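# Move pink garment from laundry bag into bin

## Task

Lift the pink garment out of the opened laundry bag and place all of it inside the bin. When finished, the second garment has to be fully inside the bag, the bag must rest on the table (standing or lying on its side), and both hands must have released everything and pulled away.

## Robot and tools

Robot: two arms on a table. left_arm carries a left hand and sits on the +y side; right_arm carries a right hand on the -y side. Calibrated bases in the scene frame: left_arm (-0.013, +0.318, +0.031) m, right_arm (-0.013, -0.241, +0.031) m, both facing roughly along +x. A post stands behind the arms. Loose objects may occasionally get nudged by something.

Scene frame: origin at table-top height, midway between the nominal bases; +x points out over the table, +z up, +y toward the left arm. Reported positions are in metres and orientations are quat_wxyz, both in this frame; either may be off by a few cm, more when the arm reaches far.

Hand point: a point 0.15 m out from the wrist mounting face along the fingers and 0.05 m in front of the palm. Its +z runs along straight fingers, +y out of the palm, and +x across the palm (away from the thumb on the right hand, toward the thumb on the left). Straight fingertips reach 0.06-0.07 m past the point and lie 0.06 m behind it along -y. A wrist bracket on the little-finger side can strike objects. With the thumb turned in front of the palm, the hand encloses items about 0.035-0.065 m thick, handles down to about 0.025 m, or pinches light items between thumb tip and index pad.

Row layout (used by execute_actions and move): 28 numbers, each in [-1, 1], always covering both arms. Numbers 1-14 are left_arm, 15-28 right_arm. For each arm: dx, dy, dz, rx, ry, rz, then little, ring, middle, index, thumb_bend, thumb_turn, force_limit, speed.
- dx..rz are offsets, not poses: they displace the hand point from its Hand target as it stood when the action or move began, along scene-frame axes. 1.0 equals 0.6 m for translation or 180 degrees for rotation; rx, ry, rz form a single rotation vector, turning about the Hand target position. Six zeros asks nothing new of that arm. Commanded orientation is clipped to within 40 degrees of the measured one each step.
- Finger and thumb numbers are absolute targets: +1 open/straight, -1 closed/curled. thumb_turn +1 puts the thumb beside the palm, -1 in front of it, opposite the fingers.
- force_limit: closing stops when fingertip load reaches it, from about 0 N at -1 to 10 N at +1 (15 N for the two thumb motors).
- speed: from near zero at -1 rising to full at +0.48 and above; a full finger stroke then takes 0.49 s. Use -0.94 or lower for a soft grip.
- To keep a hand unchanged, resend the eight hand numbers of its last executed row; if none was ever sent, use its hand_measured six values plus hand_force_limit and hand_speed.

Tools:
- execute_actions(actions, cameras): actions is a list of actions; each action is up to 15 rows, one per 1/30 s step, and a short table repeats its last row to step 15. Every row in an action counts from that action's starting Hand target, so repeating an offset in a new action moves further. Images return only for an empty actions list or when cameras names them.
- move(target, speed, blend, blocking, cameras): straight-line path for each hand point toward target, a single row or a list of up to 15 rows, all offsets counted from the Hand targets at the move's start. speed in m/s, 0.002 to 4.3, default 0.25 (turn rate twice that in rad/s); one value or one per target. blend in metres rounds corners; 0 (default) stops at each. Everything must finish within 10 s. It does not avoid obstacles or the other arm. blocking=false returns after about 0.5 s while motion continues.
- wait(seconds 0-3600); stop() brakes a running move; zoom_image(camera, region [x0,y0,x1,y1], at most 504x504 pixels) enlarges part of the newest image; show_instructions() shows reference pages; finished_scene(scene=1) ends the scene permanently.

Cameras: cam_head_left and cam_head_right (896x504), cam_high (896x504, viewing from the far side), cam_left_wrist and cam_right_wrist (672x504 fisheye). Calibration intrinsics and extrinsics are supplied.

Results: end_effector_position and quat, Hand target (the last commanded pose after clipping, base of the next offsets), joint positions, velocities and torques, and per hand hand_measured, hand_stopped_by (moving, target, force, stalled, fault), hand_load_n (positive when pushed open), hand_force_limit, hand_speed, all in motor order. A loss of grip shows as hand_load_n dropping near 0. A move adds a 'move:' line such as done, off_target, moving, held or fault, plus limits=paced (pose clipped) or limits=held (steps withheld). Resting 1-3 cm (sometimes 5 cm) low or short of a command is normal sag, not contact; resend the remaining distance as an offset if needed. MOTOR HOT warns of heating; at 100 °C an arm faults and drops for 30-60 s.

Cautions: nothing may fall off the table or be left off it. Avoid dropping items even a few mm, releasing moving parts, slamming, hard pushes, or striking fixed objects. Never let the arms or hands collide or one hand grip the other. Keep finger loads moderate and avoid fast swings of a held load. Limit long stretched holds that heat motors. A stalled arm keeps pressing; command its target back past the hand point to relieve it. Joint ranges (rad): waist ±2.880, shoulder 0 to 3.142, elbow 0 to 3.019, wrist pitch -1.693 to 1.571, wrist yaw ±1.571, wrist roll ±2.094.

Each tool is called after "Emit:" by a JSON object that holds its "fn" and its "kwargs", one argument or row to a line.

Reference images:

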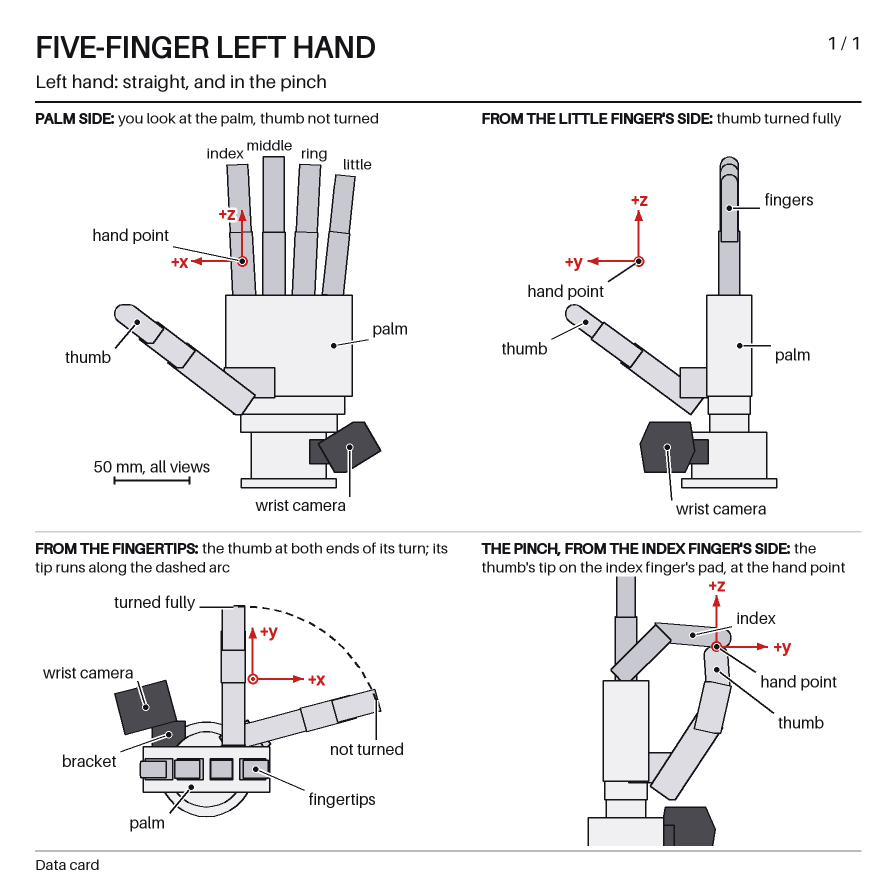

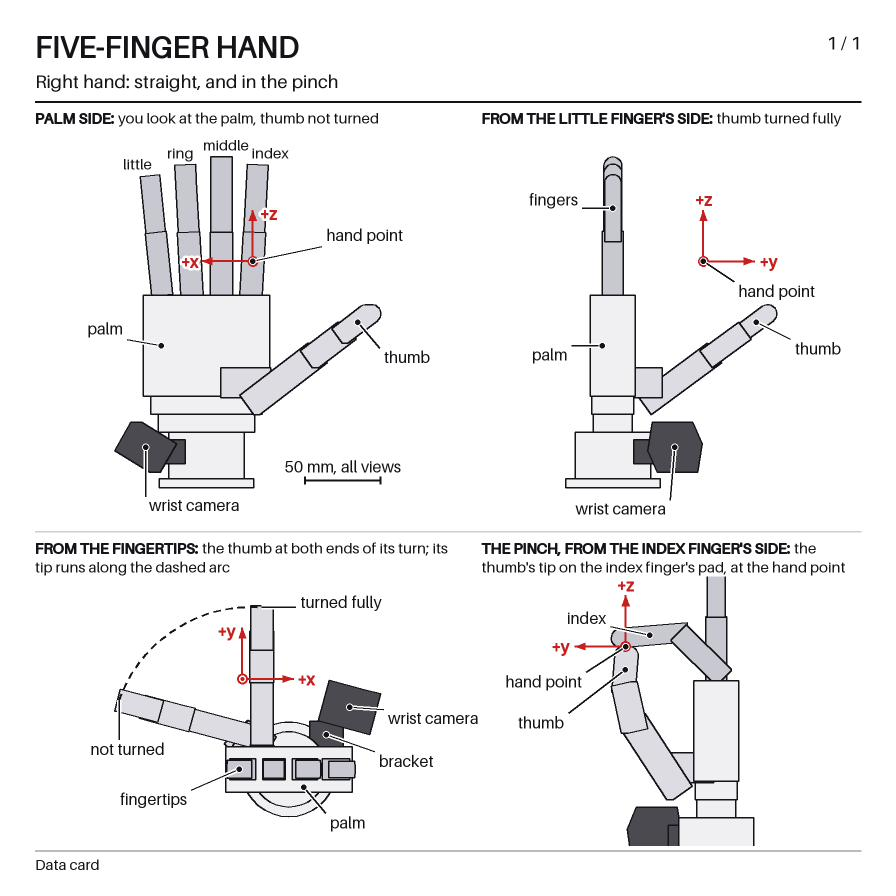

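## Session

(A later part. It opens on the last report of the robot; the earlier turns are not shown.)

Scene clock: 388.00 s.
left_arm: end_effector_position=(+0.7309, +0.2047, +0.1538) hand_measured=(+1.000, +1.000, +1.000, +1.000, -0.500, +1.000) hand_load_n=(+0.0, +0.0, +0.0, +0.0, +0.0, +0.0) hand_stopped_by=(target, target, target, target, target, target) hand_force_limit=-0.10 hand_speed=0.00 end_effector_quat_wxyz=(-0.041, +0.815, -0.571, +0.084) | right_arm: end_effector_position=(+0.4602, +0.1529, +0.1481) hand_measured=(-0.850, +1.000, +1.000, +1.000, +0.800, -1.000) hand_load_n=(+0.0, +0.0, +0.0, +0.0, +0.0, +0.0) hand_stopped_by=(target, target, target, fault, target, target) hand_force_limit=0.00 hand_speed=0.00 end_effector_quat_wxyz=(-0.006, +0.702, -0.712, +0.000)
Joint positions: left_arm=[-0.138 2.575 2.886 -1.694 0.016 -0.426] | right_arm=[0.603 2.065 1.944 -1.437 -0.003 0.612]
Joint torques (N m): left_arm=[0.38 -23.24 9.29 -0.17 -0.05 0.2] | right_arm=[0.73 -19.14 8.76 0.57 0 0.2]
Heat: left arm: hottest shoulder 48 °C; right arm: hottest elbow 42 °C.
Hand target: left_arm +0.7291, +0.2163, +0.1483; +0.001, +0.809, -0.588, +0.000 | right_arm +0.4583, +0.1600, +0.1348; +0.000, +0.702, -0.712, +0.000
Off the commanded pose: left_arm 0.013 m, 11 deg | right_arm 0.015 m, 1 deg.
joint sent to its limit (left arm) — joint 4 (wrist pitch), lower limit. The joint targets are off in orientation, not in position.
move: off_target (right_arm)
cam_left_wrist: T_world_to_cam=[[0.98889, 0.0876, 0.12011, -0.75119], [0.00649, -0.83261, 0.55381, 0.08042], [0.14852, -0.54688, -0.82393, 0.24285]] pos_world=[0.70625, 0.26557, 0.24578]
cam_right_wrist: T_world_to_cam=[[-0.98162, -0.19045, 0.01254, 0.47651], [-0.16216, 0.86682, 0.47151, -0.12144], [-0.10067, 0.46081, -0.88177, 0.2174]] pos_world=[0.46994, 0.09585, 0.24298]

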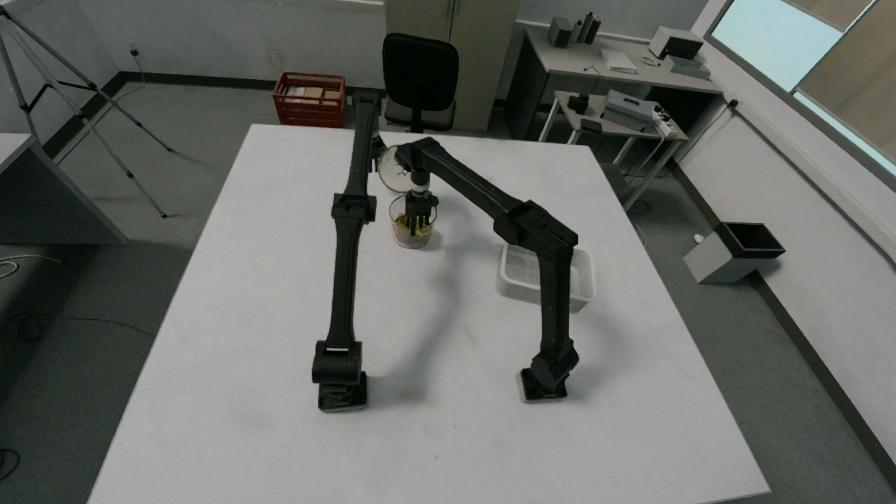

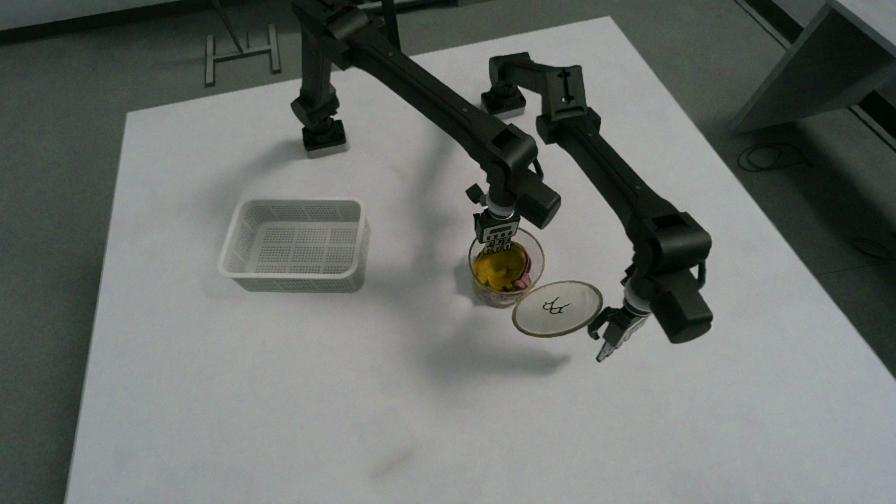

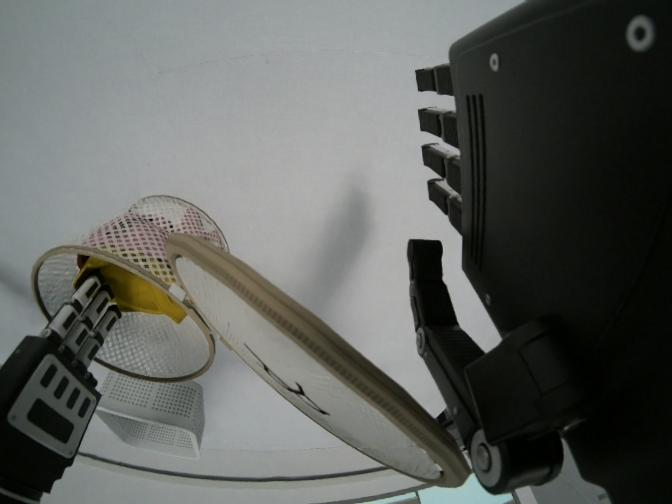

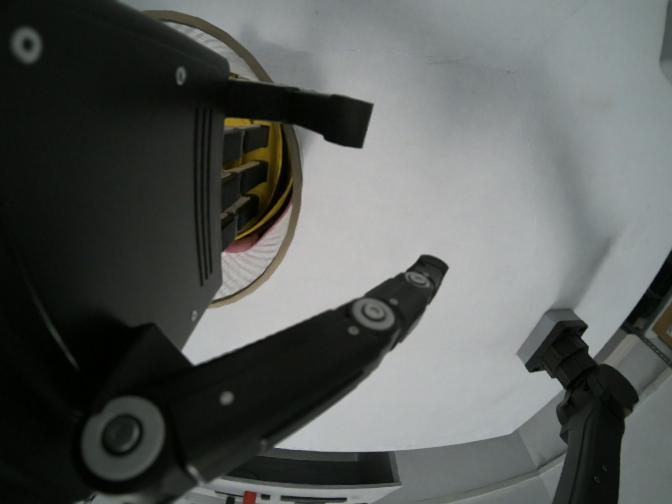

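Emit:
{"fn": "move", "kwargs": {
  "target": [
    [0,0,0,0,0,0,1,1,1,1,-0.5,1,-0.1,0,-0.045,0,0,0,0,0,-0.85,1,1,1,0.8,-1,0,0.0],
    [-0.1,0,0,0,0,0,1,1,1,1,-0.5,1,-0.1,0,-0.145,0,0,0,0,0,-0.85,1,1,1,0.8,-1,0,0.0]
  ],
  "speed": 0.05,
  "cameras": ["cam_head_left","cam_high","cam_left_wrist","cam_right_wrist"]
}}

Emit:
{"fn": "zoom_image", "kwargs": {
  "camera": "cam_high",
  "region": [430, 140, 670, 320]
}}

Emit:
{"fn": "zoom_image", "kwargs": {
  "camera": "cam_head_left",
  "region": [340, 140, 500, 300]
}}

Scene clock: 392.77 s.
left_arm: end_effector_position=(+0.6723, +0.2123, +0.1322) hand_measured=(+1.000, +1.000, +1.000, +1.000, -0.500, +1.000) hand_load_n=(+0.0, +0.0, +0.0, +0.0, +0.0, +0.0) hand_stopped_by=(target, target, target, target, target, target) hand_force_limit=-0.10 hand_speed=0.00 end_effector_quat_wxyz=(+0.002, +0.813, -0.582, +0.001) | right_arm: end_effector_position=(+0.3761, +0.1542, +0.1307) hand_measured=(-0.850, +1.000, +1.000, +1.000, +0.800, -1.000) hand_load_n=(+0.0, +0.0, +0.0, +0.0, -0.5, +0.0) hand_stopped_by=(target, target, target, fault, target, target) hand_force_limit=0.00 hand_speed=0.00 end_effector_quat_wxyz=(+0.007, +0.701, -0.714, -0.001)
Joint positions: left_arm=[-0.138 2.442 2.565 -1.694 0.004 -0.405] | right_arm=[0.687 1.908 1.648 -1.324 -0.001 0.699]
Joint torques (N m): left_arm=[0.03 -25.23 9.52 -0.54 -0.08 0.19] | right_arm=[0.97 -19.19 8.01 0.44 -0.09 0.19]
Heat: left arm: hottest shoulder 48 °C; right arm: hottest elbow 41 °C.
Hand target: left_arm +0.6691, +0.2163, +0.1481; +0.001, +0.809, -0.588, +0.000 | right_arm +0.3713, +0.1601, +0.1348; +0.000, +0.702, -0.712, +0.000
Off the commanded pose: left_arm 0.017 m, 1 deg | right_arm 0.009 m, 1 deg.
joint sent to its limit (left arm) — joint 4 (wrist pitch), lower limit. The joint targets still meet the commanded pose.
move: off_target (left_arm)
cam_left_wrist: T_world_to_cam=[[0.99577, 0.06638, -0.06348, -0.66725], [0.0898, -0.84858, 0.52138, 0.0508], [-0.01926, -0.52488, -0.85096, 0.34972]] pos_world=[0.66661, 0.27097, 0.22876]
cam_right_wrist: T_world_to_cam=[[-0.98172, -0.18706, 0.03519, 0.391], [-0.1503, 0.87529, 0.45966, -0.13216], [-0.11679, 0.44597, -0.8874, 0.20206]] pos_world=[0.38759, 0.0987, 0.22629]

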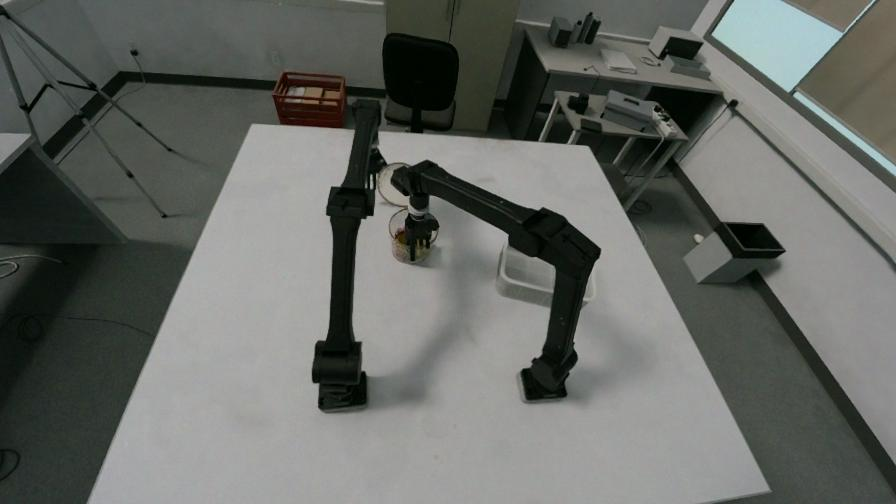

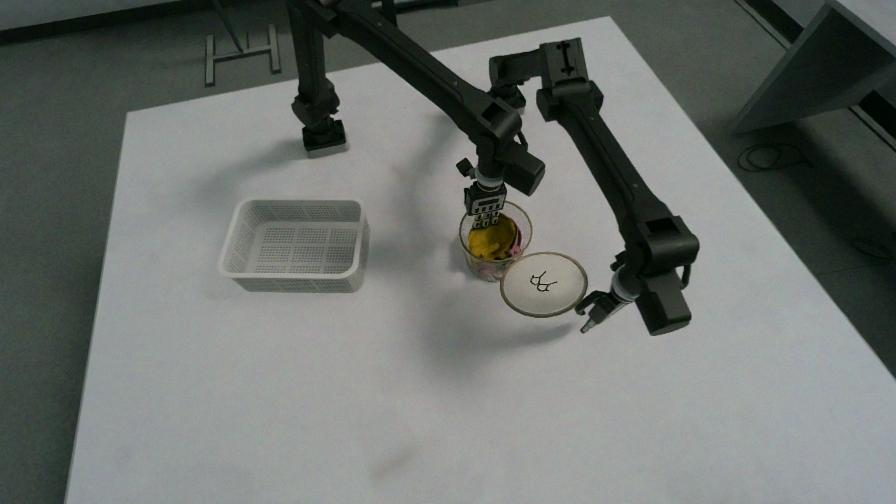

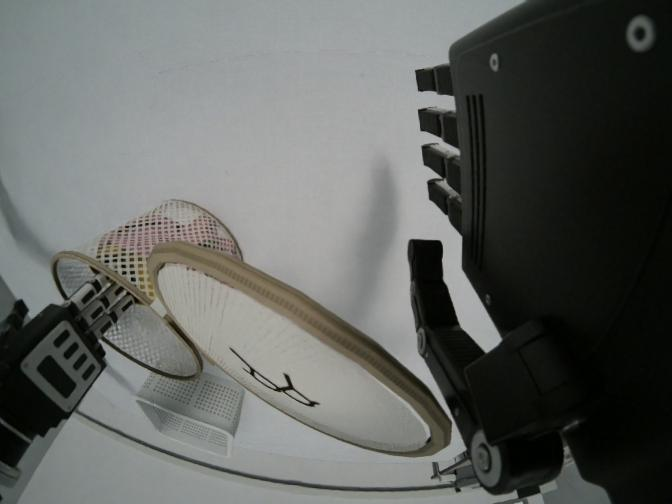

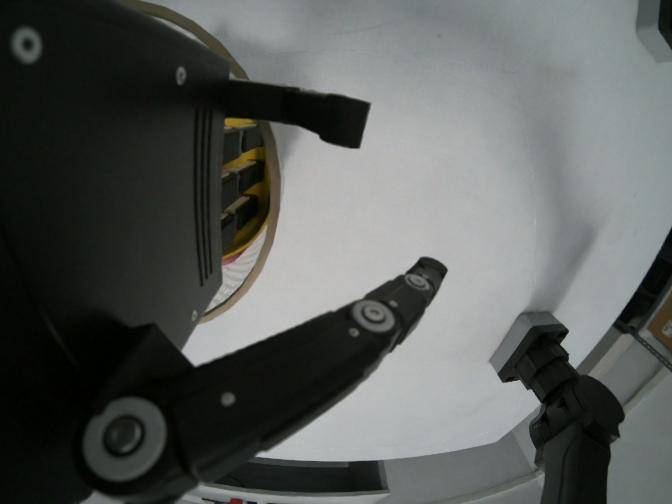

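Scaled by 2.100 from the camera's image (finer frame: 1280x720).

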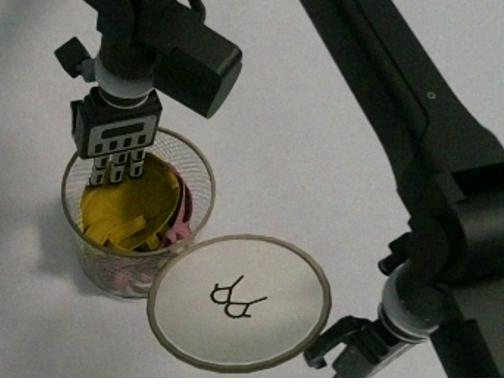

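Scaled by 3.150 from the camera's image (finer frame: 1280x720).

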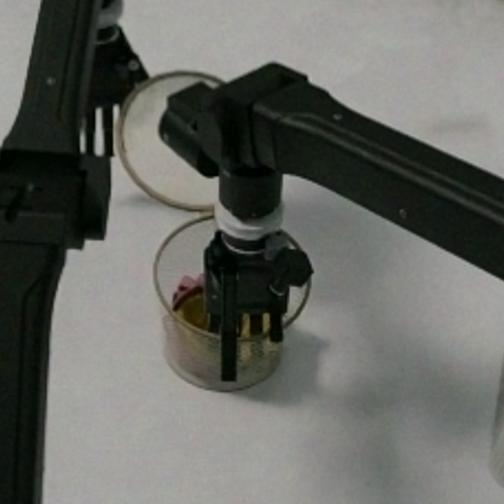

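Emit:
{"fn": "move", "kwargs": {
  "target": [
    [-0.14,0,0.01,0,0,0,1,1,1,1,-0.5,1,-0.1,0,-0.14,-0.01,0,0,0,0,-0.85,1,1,1,0.8,-1,0,0.0]
  ],
  "speed": 0.05,
  "cameras": ["cam_head_left","cam_high","cam_left_wrist","cam_right_wrist"]
}}

Emit:
{"fn": "zoom_image", "kwargs": {
  "camera": "cam_high",
  "region": [430, 120, 670, 300]
}}

Scene clock: 395.47 s.
left_arm: end_effector_position=(+0.5818, +0.2195, +0.1435) hand_measured=(+1.000, +1.000, +1.000, +1.000, -0.500, +1.000) hand_load_n=(+0.0, +0.0, +0.0, +0.0, +0.0, +0.0) hand_stopped_by=(target, target, target, target, target, target) hand_force_limit=-0.10 hand_speed=0.00 end_effector_quat_wxyz=(+0.010, +0.813, -0.582, -0.014) | right_arm: end_effector_position=(+0.2916, +0.1495, +0.1313) hand_measured=(-0.850, +1.000, +1.000, +1.000, +0.800, -1.000) hand_load_n=(+0.0, +0.5, +0.0, +0.0, +0.0, +0.0) hand_stopped_by=(target, target, target, fault, target, target) hand_force_limit=0.00 hand_speed=0.00 end_effector_quat_wxyz=(+0.007, +0.701, -0.713, -0.001)
Joint positions: left_arm=[-0.138 2.105 1.993 -1.493 0.003 -0.405] | right_arm=[0.784 1.742 1.41 -1.253 -0.001 0.795]
Joint torques (N m): left_arm=[-1.38 -21.13 9.46 0.68 -0.09 0.13] | right_arm=[0.85 -16.5 7.84 0.46 -0.09 0.2]
Heat: left arm: hottest shoulder 48 °C; right arm: hottest elbow 41 °C.
Hand target: left_arm +0.5851, +0.2163, +0.1543; +0.000, +0.809, -0.588, +0.000 | right_arm +0.2873, +0.1541, +0.1348; +0.000, +0.702, -0.712, +0.000
Off the commanded pose: left_arm 0.012 m, 2 deg | right_arm 0.007 m, 1 deg.
move: off_target (left_arm)
cam_left_wrist: T_world_to_cam=[[0.99306, 0.06668, -0.09683, -0.57061], [0.10731, -0.85054, 0.51485, 0.05028], [-0.04803, -0.52167, -0.85179, 0.37756]] pos_world=[0.57939, 0.27778, 0.24047]
cam_right_wrist: T_world_to_cam=[[-0.98145, -0.18853, 0.03487, 0.30731], [-0.15192, 0.87565, 0.45843, -0.1405], [-0.11696, 0.44463, -0.88804, 0.19514]] pos_world=[0.30309, 0.0942, 0.22699]

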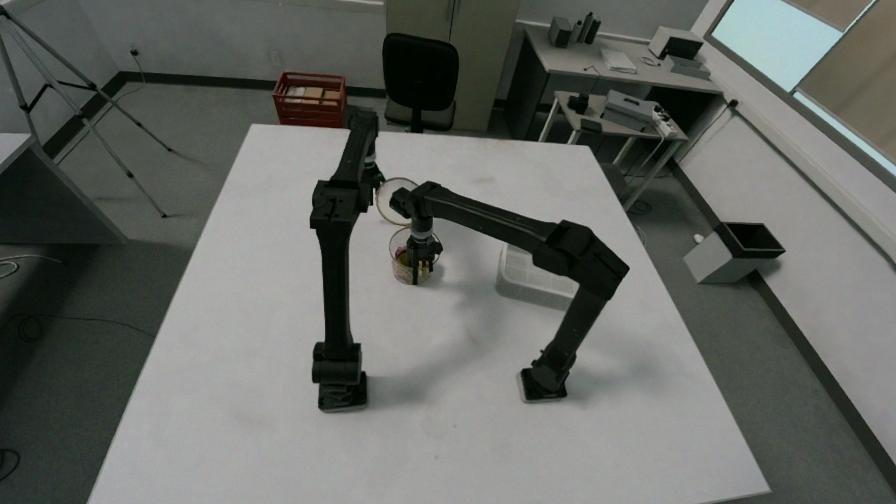

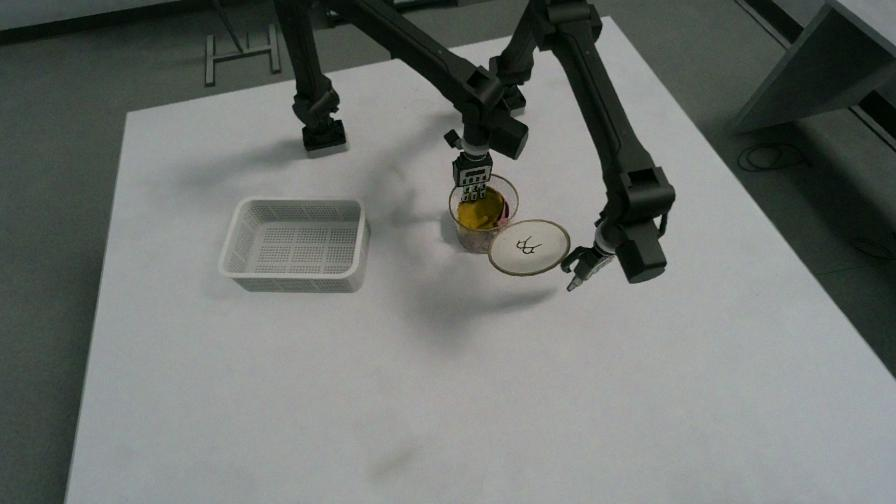

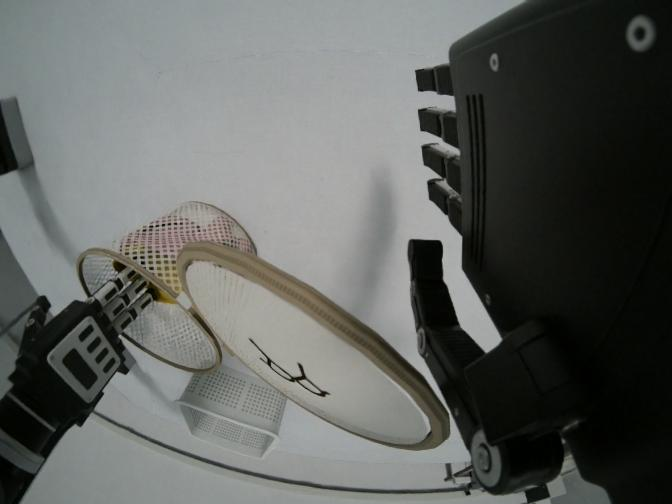

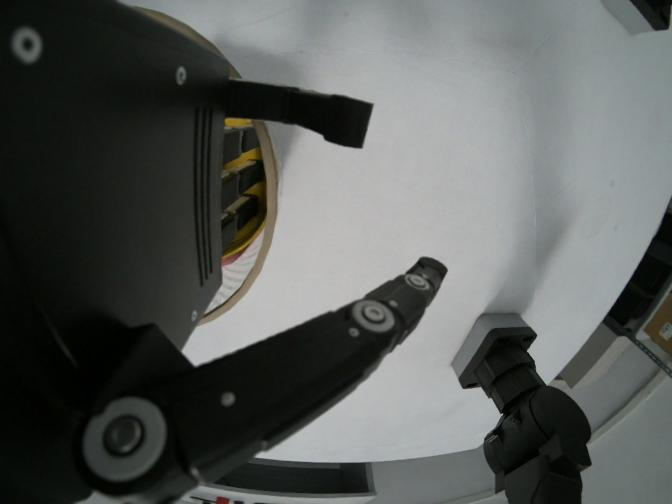

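Scaled by 2.100 from the camera's image (finer frame: 1280x720).

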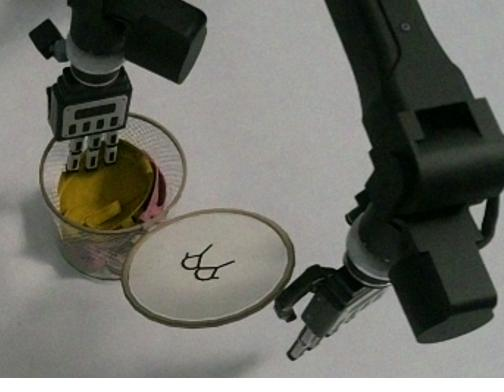

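Emit:
{"fn": "move", "kwargs": {
  "target": [
    [0,0,0,0,0,0,1,1,1,1,-0.5,1,-0.1,0,0.03,0,0,0,0,0,-0.85,1,1,1,0.8,-1,0,0.0],
    [0,0,0,0,0,0,1,1,1,1,-0.5,1,-0.1,0,0.03,0,0.24,0,0,0,-0.85,1,1,1,0.8,-1,0,0.0],
    [0,0,0,0,0,0,1,1,1,1,-0.5,1,-0.1,0,0.22,-0.25,0.25,0,0,-0.2,-0.85,1,1,1,0.8,-1,0,0.0],
    [0,0,0,0,0,0,1,1,1,1,-0.5,1,-0.1,0,0.555,-0.22,0.24,0,0,-0.4,-0.85,1,1,1,0.8,-1,0,0.0]
  ],
  "speed": 0.18,
  "blend": [0,0.03,0.03,0],
  "cameras": ["cam_head_left","cam_high","cam_left_wrist","cam_right_wrist"]
}}

Emit:
{"fn": "zoom_image", "kwargs": {
  "camera": "cam_high",
  "region": [430, 120, 670, 300]
}}

Scene clock: 405.50 s.
left_arm: end_effector_position=(+0.5819, +0.2195, +0.1435) hand_measured=(+1.000, +1.000, +1.000, +1.000, -0.500, +1.000) hand_load_n=(+0.0, +0.0, +0.0, +0.0, +0.0, +0.0) hand_stopped_by=(target, target, target, target, target, target) hand_force_limit=-0.10 hand_speed=0.00 end_effector_quat_wxyz=(+0.010, +0.813, -0.582, -0.014) | right_arm: end_effector_position=(+0.6078, +0.0256, +0.2765) hand_measured=(-0.850, +1.000, +1.000, +1.000, +0.800, -1.000) hand_load_n=(+0.0, +0.0, +0.0, +0.0, -0.5, +0.0) hand_stopped_by=(target, target, target, fault, target, target) hand_force_limit=0.00 hand_speed=0.00 end_effector_quat_wxyz=(+0.037, -0.156, +0.987, +0.009)
Joint positions: left_arm=[-0.138 2.105 1.993 -1.493 0.003 -0.405] | right_arm=[0.321 2.012 2.186 -1.669 -0.006 1.572]
Joint torques (N m): left_arm=[-1.44 -21.42 9.4 0.68 -0.07 0.11] | right_arm=[-0.97 -18.43 12.16 -0.02 -0.23 0.18]
Heat: left arm: hottest shoulder 47 °C; right arm: hottest elbow 42 °C.
Hand target: left_arm +0.5852, +0.2163, +0.1543; +0.000, +0.809, -0.588, +0.000 | right_arm +0.6203, +0.0221, +0.2788; +0.000, -0.150, +0.989, +0.000
Off the commanded pose: left_arm 0.012 m, 2 deg | right_arm 0.013 m, 4 deg.
joint sent to its limit (right arm) — joint 4 (wrist pitch), lower limit. The joint targets are off in orientation, not in position.
move: off_target (right_arm)
cam_left_wrist: T_world_to_cam=[[0.9931, 0.06666, -0.09648, -0.57072], [0.10712, -0.85049, 0.51497, 0.0504], [-0.04772, -0.52175, -0.85176, 0.37732]] pos_world=[0.57939, 0.27778, 0.24037]
cam_right_wrist: T_world_to_cam=[[-0.49902, 0.8665, 0.01265, 0.27526], [0.73798, 0.41726, 0.53036, -0.59962], [0.45428, 0.27399, -0.84768, 0.06216]] pos_world=[0.55163, -0.00535, 0.36723]

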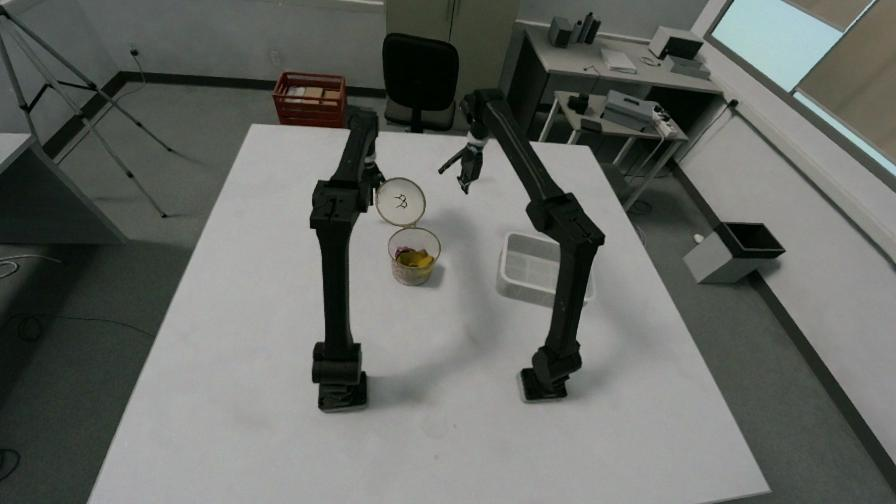

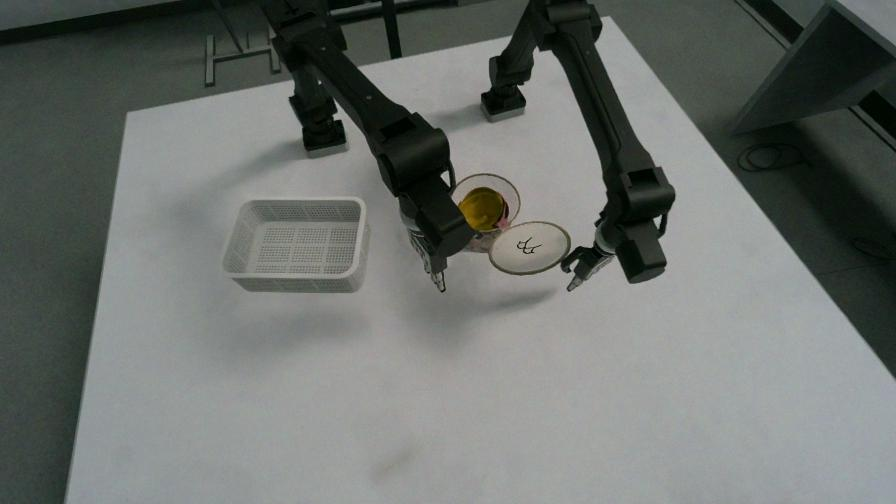

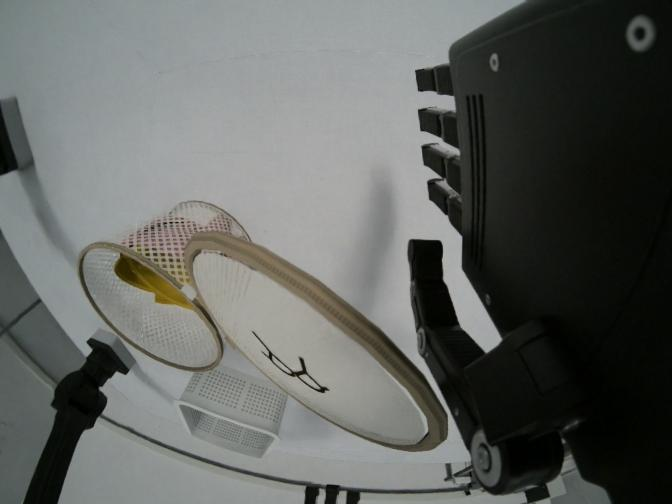

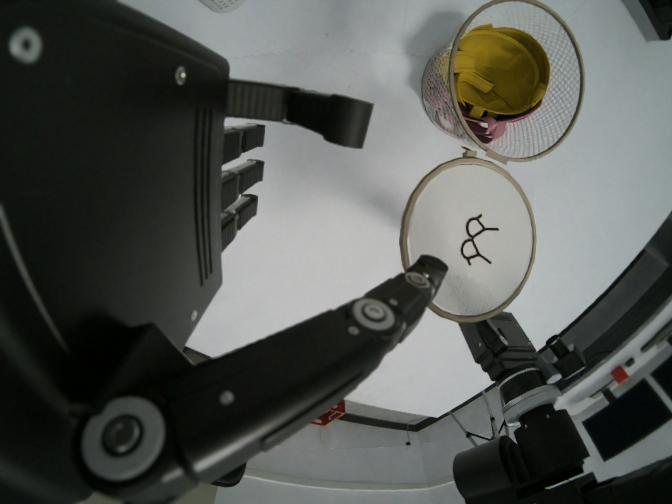

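Scaled by 2.100 from the camera's image (finer frame: 1280x720).

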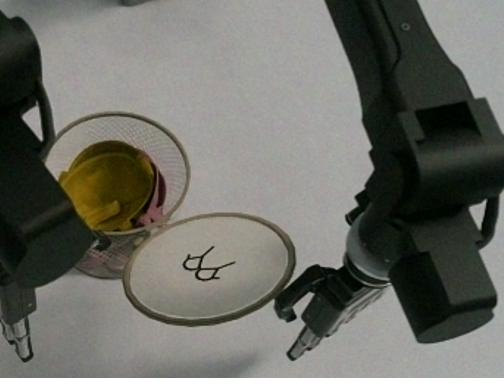

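Emit:
{"fn": "move", "kwargs": {
  "target": [
    [0,0,0,0,0,0,1,1,1,1,-0.5,1,-0.1,0,0.0,0.0,0,0,0,0,0,0,0,1,0.8,-1,0,0.0],
    [0,0,0,0,0,0,1,1,1,1,-0.5,1,-0.1,0,0.0,0,-0.178,0,0,0,0,0,0,1,0.8,-1,0,0.0]
  ],
  "speed": 0.12,
  "cameras": ["cam_head_left","cam_high","cam_left_wrist","cam_right_wrist"]
}}

Emit:
{"fn": "zoom_image", "kwargs": {
  "camera": "cam_high",
  "region": [430, 120, 670, 300]
}}

Emit:
{"fn": "zoom_image", "kwargs": {
  "camera": "cam_head_left",
  "region": [340, 120, 500, 280]
}}

Scene clock: 408.00 s.
left_arm: end_effector_position=(+0.5819, +0.2195, +0.1435) hand_measured=(+1.000, +1.000, +1.000, +1.000, -0.500, +1.000) hand_load_n=(+0.0, +0.5, +0.0, +0.0, +0.0, +0.0) hand_stopped_by=(target, target, target, target, target, target) hand_force_limit=-0.10 hand_speed=0.00 end_effector_quat_wxyz=(+0.010, +0.813, -0.582, -0.014) | right_arm: end_effector_position=(+0.6141, +0.0270, +0.1851) hand_measured=(+0.000, +0.000, +0.000, +1.000, +0.800, -1.000) hand_load_n=(+0.0, +0.0, +0.0, +0.0, +0.0, +0.0) hand_stopped_by=(target, target, target, fault, target, target) hand_force_limit=0.00 hand_speed=0.00 end_effector_quat_wxyz=(+0.005, -0.156, +0.988, +0.002)
Joint positions: left_arm=[-0.138 2.105 1.993 -1.493 0.003 -0.405] | right_arm=[0.321 2.071 2.048 -1.537 -0.003 1.573]
Joint torques (N m): left_arm=[-1.67 -21.71 9.42 0.55 -0.08 0.15] | right_arm=[-0.73 -19.43 8.95 0.59 -0.03 0.14]
Heat: left arm: hottest shoulder 47 °C; right arm: hottest elbow 42 °C.
Hand target: left_arm +0.5852, +0.2163, +0.1543; +0.000, +0.809, -0.588, +0.000 | right_arm +0.6202, +0.0221, +0.1719; +0.000, -0.150, +0.989, +0.000
Off the commanded pose: left_arm 0.012 m, 2 deg | right_arm 0.015 m, 1 deg.
move: off_target (right_arm)
cam_left_wrist: T_world_to_cam=[[0.9931, 0.06666, -0.09648, -0.57072], [0.10712, -0.85049, 0.51497, 0.0504], [-0.04772, -0.52175, -0.85176, 0.37732]] pos_world=[0.57939, 0.27778, 0.24037]
cam_right_wrist: T_world_to_cam=[[-0.49718, 0.86734, 0.023, 0.27519], [0.76907, 0.42827, 0.47447, -0.56537], [0.40168, 0.25358, -0.87997, 0.02031]] pos_world=[0.56347, -0.00171, 0.27979]

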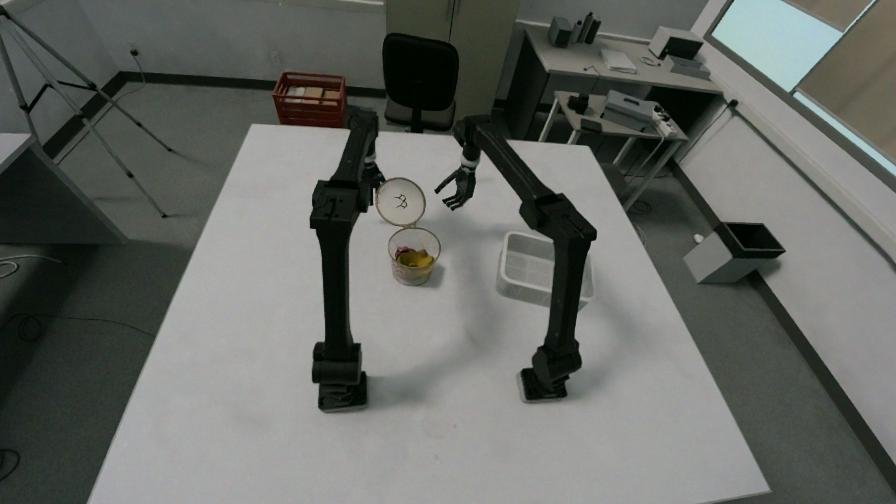

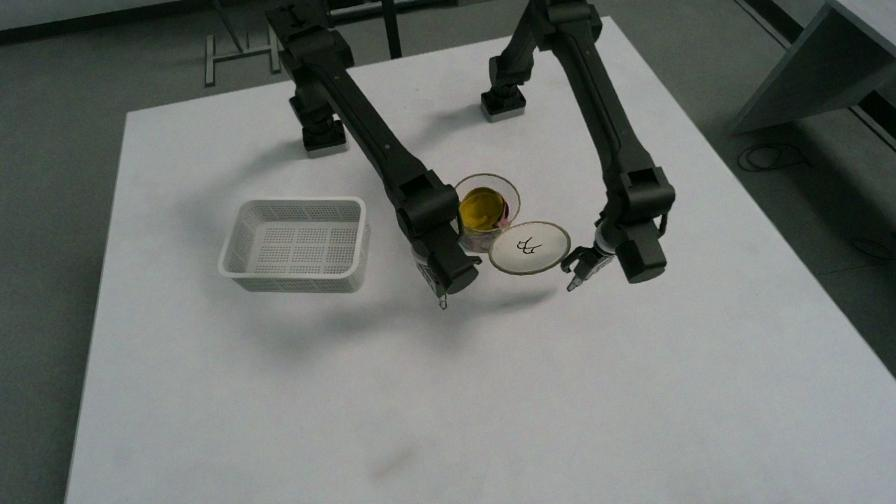

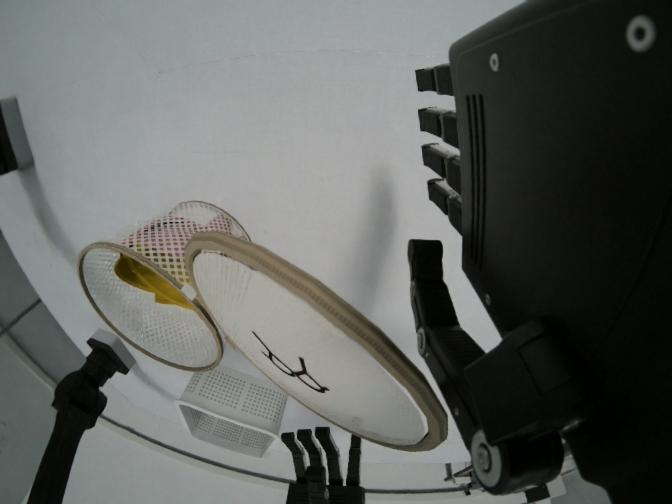

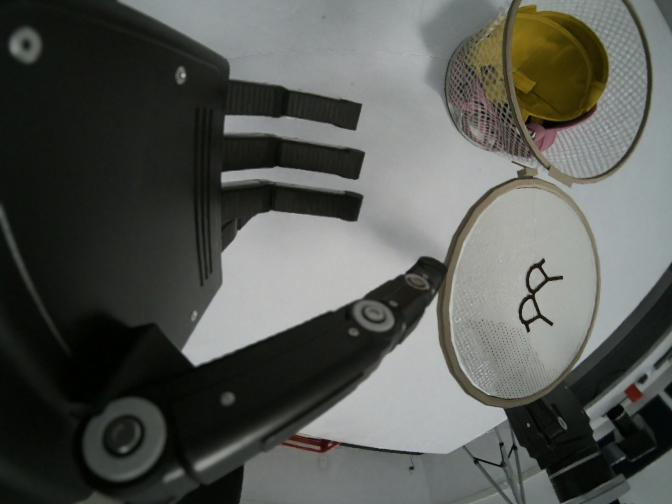

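Scaled by 2.100 from the camera's image (finer frame: 1280x720).

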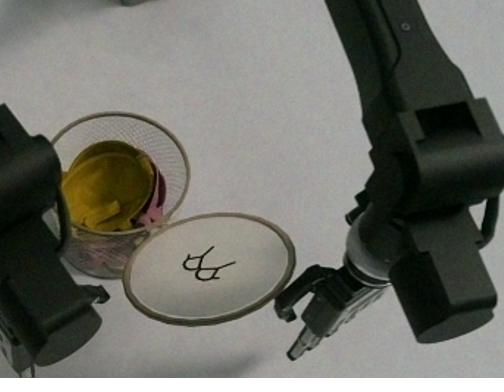

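Scaled by 3.150 from the camera's image (finer frame: 1280x720).

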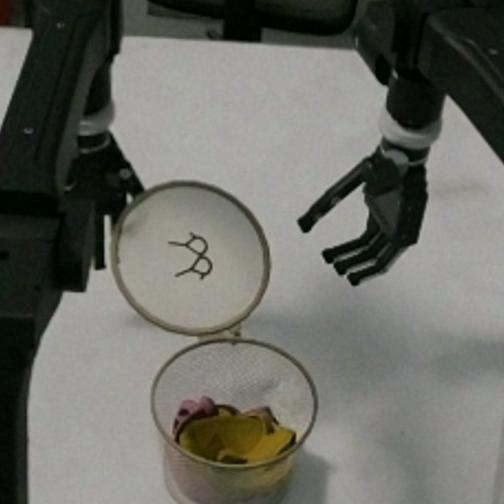

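Emit:
{"fn": "move", "kwargs": {
  "target": [
    [0,0,0,0,0,0,1,1,1,1,-0.5,1,-0.1,0,-0.025,0.125,0.0,0,0,0,0,0,0,1,0.8,-1,0,0.0]
  ],
  "speed": 0.06,
  "cameras": ["cam_head_left","cam_high","cam_left_wrist","cam_right_wrist"]
}}

Emit:
{"fn": "zoom_image", "kwargs": {
  "camera": "cam_high",
  "region": [430, 120, 670, 300]
}}

Emit:
{"fn": "zoom_image", "kwargs": {
  "camera": "cam_head_left",
  "region": [340, 120, 500, 280]
}}

Scene clock: 410.33 s.
left_arm: end_effector_position=(+0.5819, +0.2195, +0.1435) hand_measured=(+1.000, +1.000, +1.000, +1.000, -0.500, +1.000) hand_load_n=(+0.0, +0.0, +0.0, +0.0, +0.0, +0.0) hand_stopped_by=(target, target, target, target, target, target) hand_force_limit=-0.10 hand_speed=0.00 end_effector_quat_wxyz=(+0.010, +0.813, -0.582, -0.014) | right_arm: end_effector_position=(+0.5979, +0.0885, +0.1747) hand_measured=(+0.000, +0.000, +0.000, +1.000, +0.800, -1.000) hand_load_n=(+0.0, +0.0, +0.0, +0.0, +0.0, +0.0) hand_stopped_by=(target, target, target, fault, target, target) hand_force_limit=0.00 hand_speed=0.00 end_effector_quat_wxyz=(-0.001, -0.151, +0.989, +0.001)
Joint positions: left_arm=[-0.138 2.105 1.993 -1.493 0.003 -0.405] | right_arm=[0.419 2.103 2.076 -1.545 -0.002 1.681]
Joint torques (N m): left_arm=[-0.67 -21.13 9.36 0.54 -0.06 0.15] | right_arm=[0.5 -19.55 12.14 -0.12 -0.06 0.2]
Heat: left arm: hottest shoulder 47 °C; right arm: hottest elbow 42 °C.
Hand target: left_arm +0.5852, +0.2163, +0.1543; +0.000, +0.809, -0.588, +0.000 | right_arm +0.6053, +0.0970, +0.1721; +0.000, -0.150, +0.989, +0.000
Off the commanded pose: left_arm 0.012 m, 2 deg | right_arm 0.012 m, 0 deg.
move: off_target (right_arm)
cam_left_wrist: T_world_to_cam=[[0.9931, 0.06666, -0.09648, -0.57072], [0.10712, -0.85049, 0.51497, 0.0504], [-0.04772, -0.52175, -0.85176, 0.37732]] pos_world=[0.57939, 0.27778, 0.24037]
cam_right_wrist: T_world_to_cam=[[-0.4876, 0.87272, 0.0246, 0.20754], [0.77914, 0.42226, 0.46329, -0.57785], [0.39393, 0.24507, -0.88587, 0.00856]] pos_world=[0.54805, 0.06078, 0.27019]

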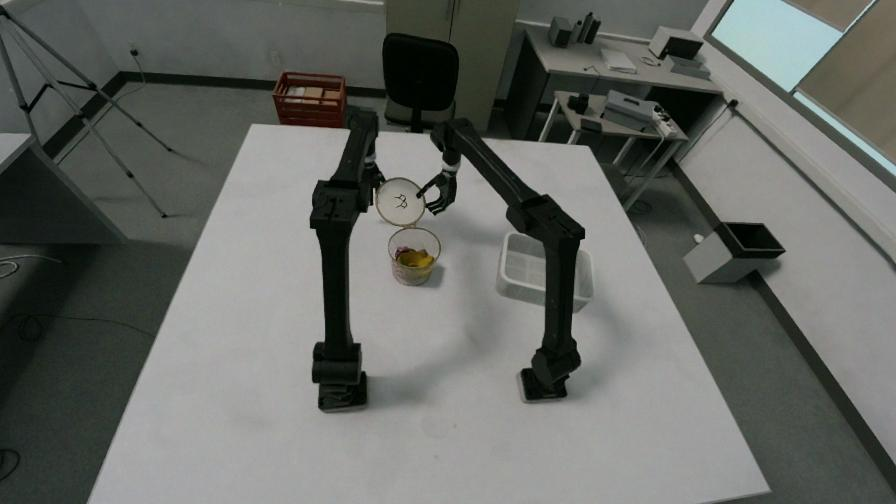

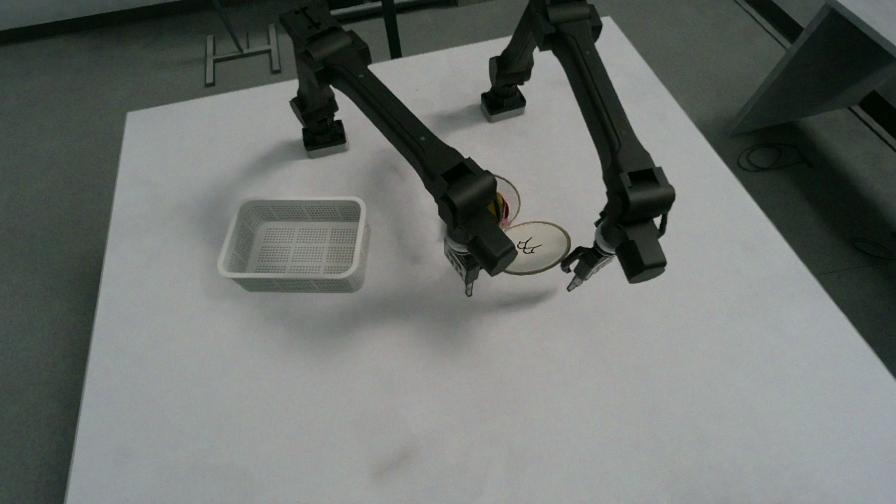

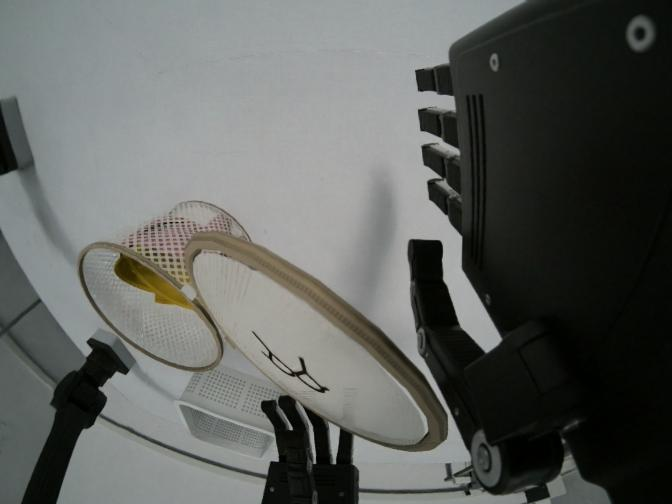

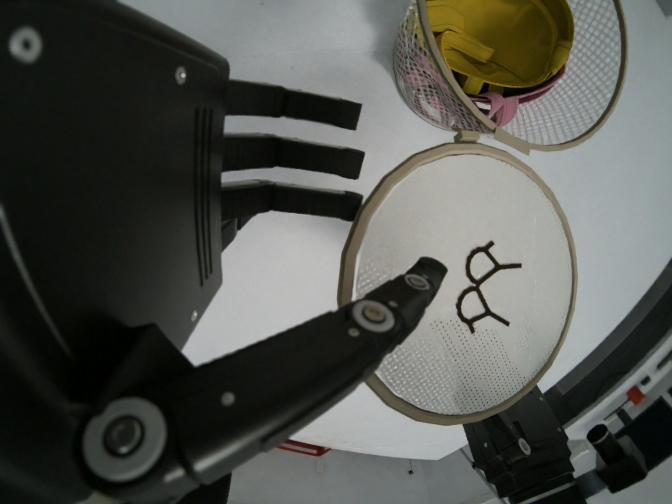

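Scaled by 2.100 from the camera's image (finer frame: 1280x720).

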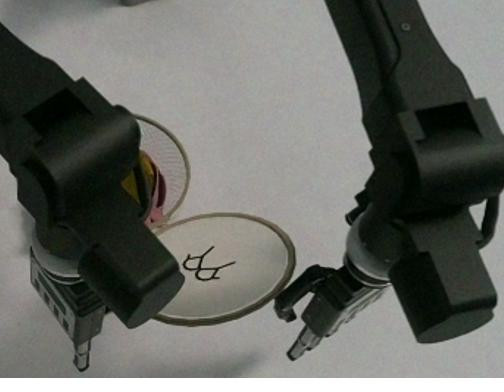

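Scaled by 3.150 from the camera's image (finer frame: 1280x720).

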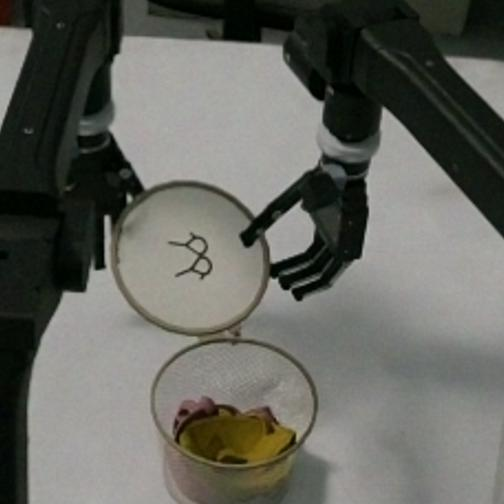

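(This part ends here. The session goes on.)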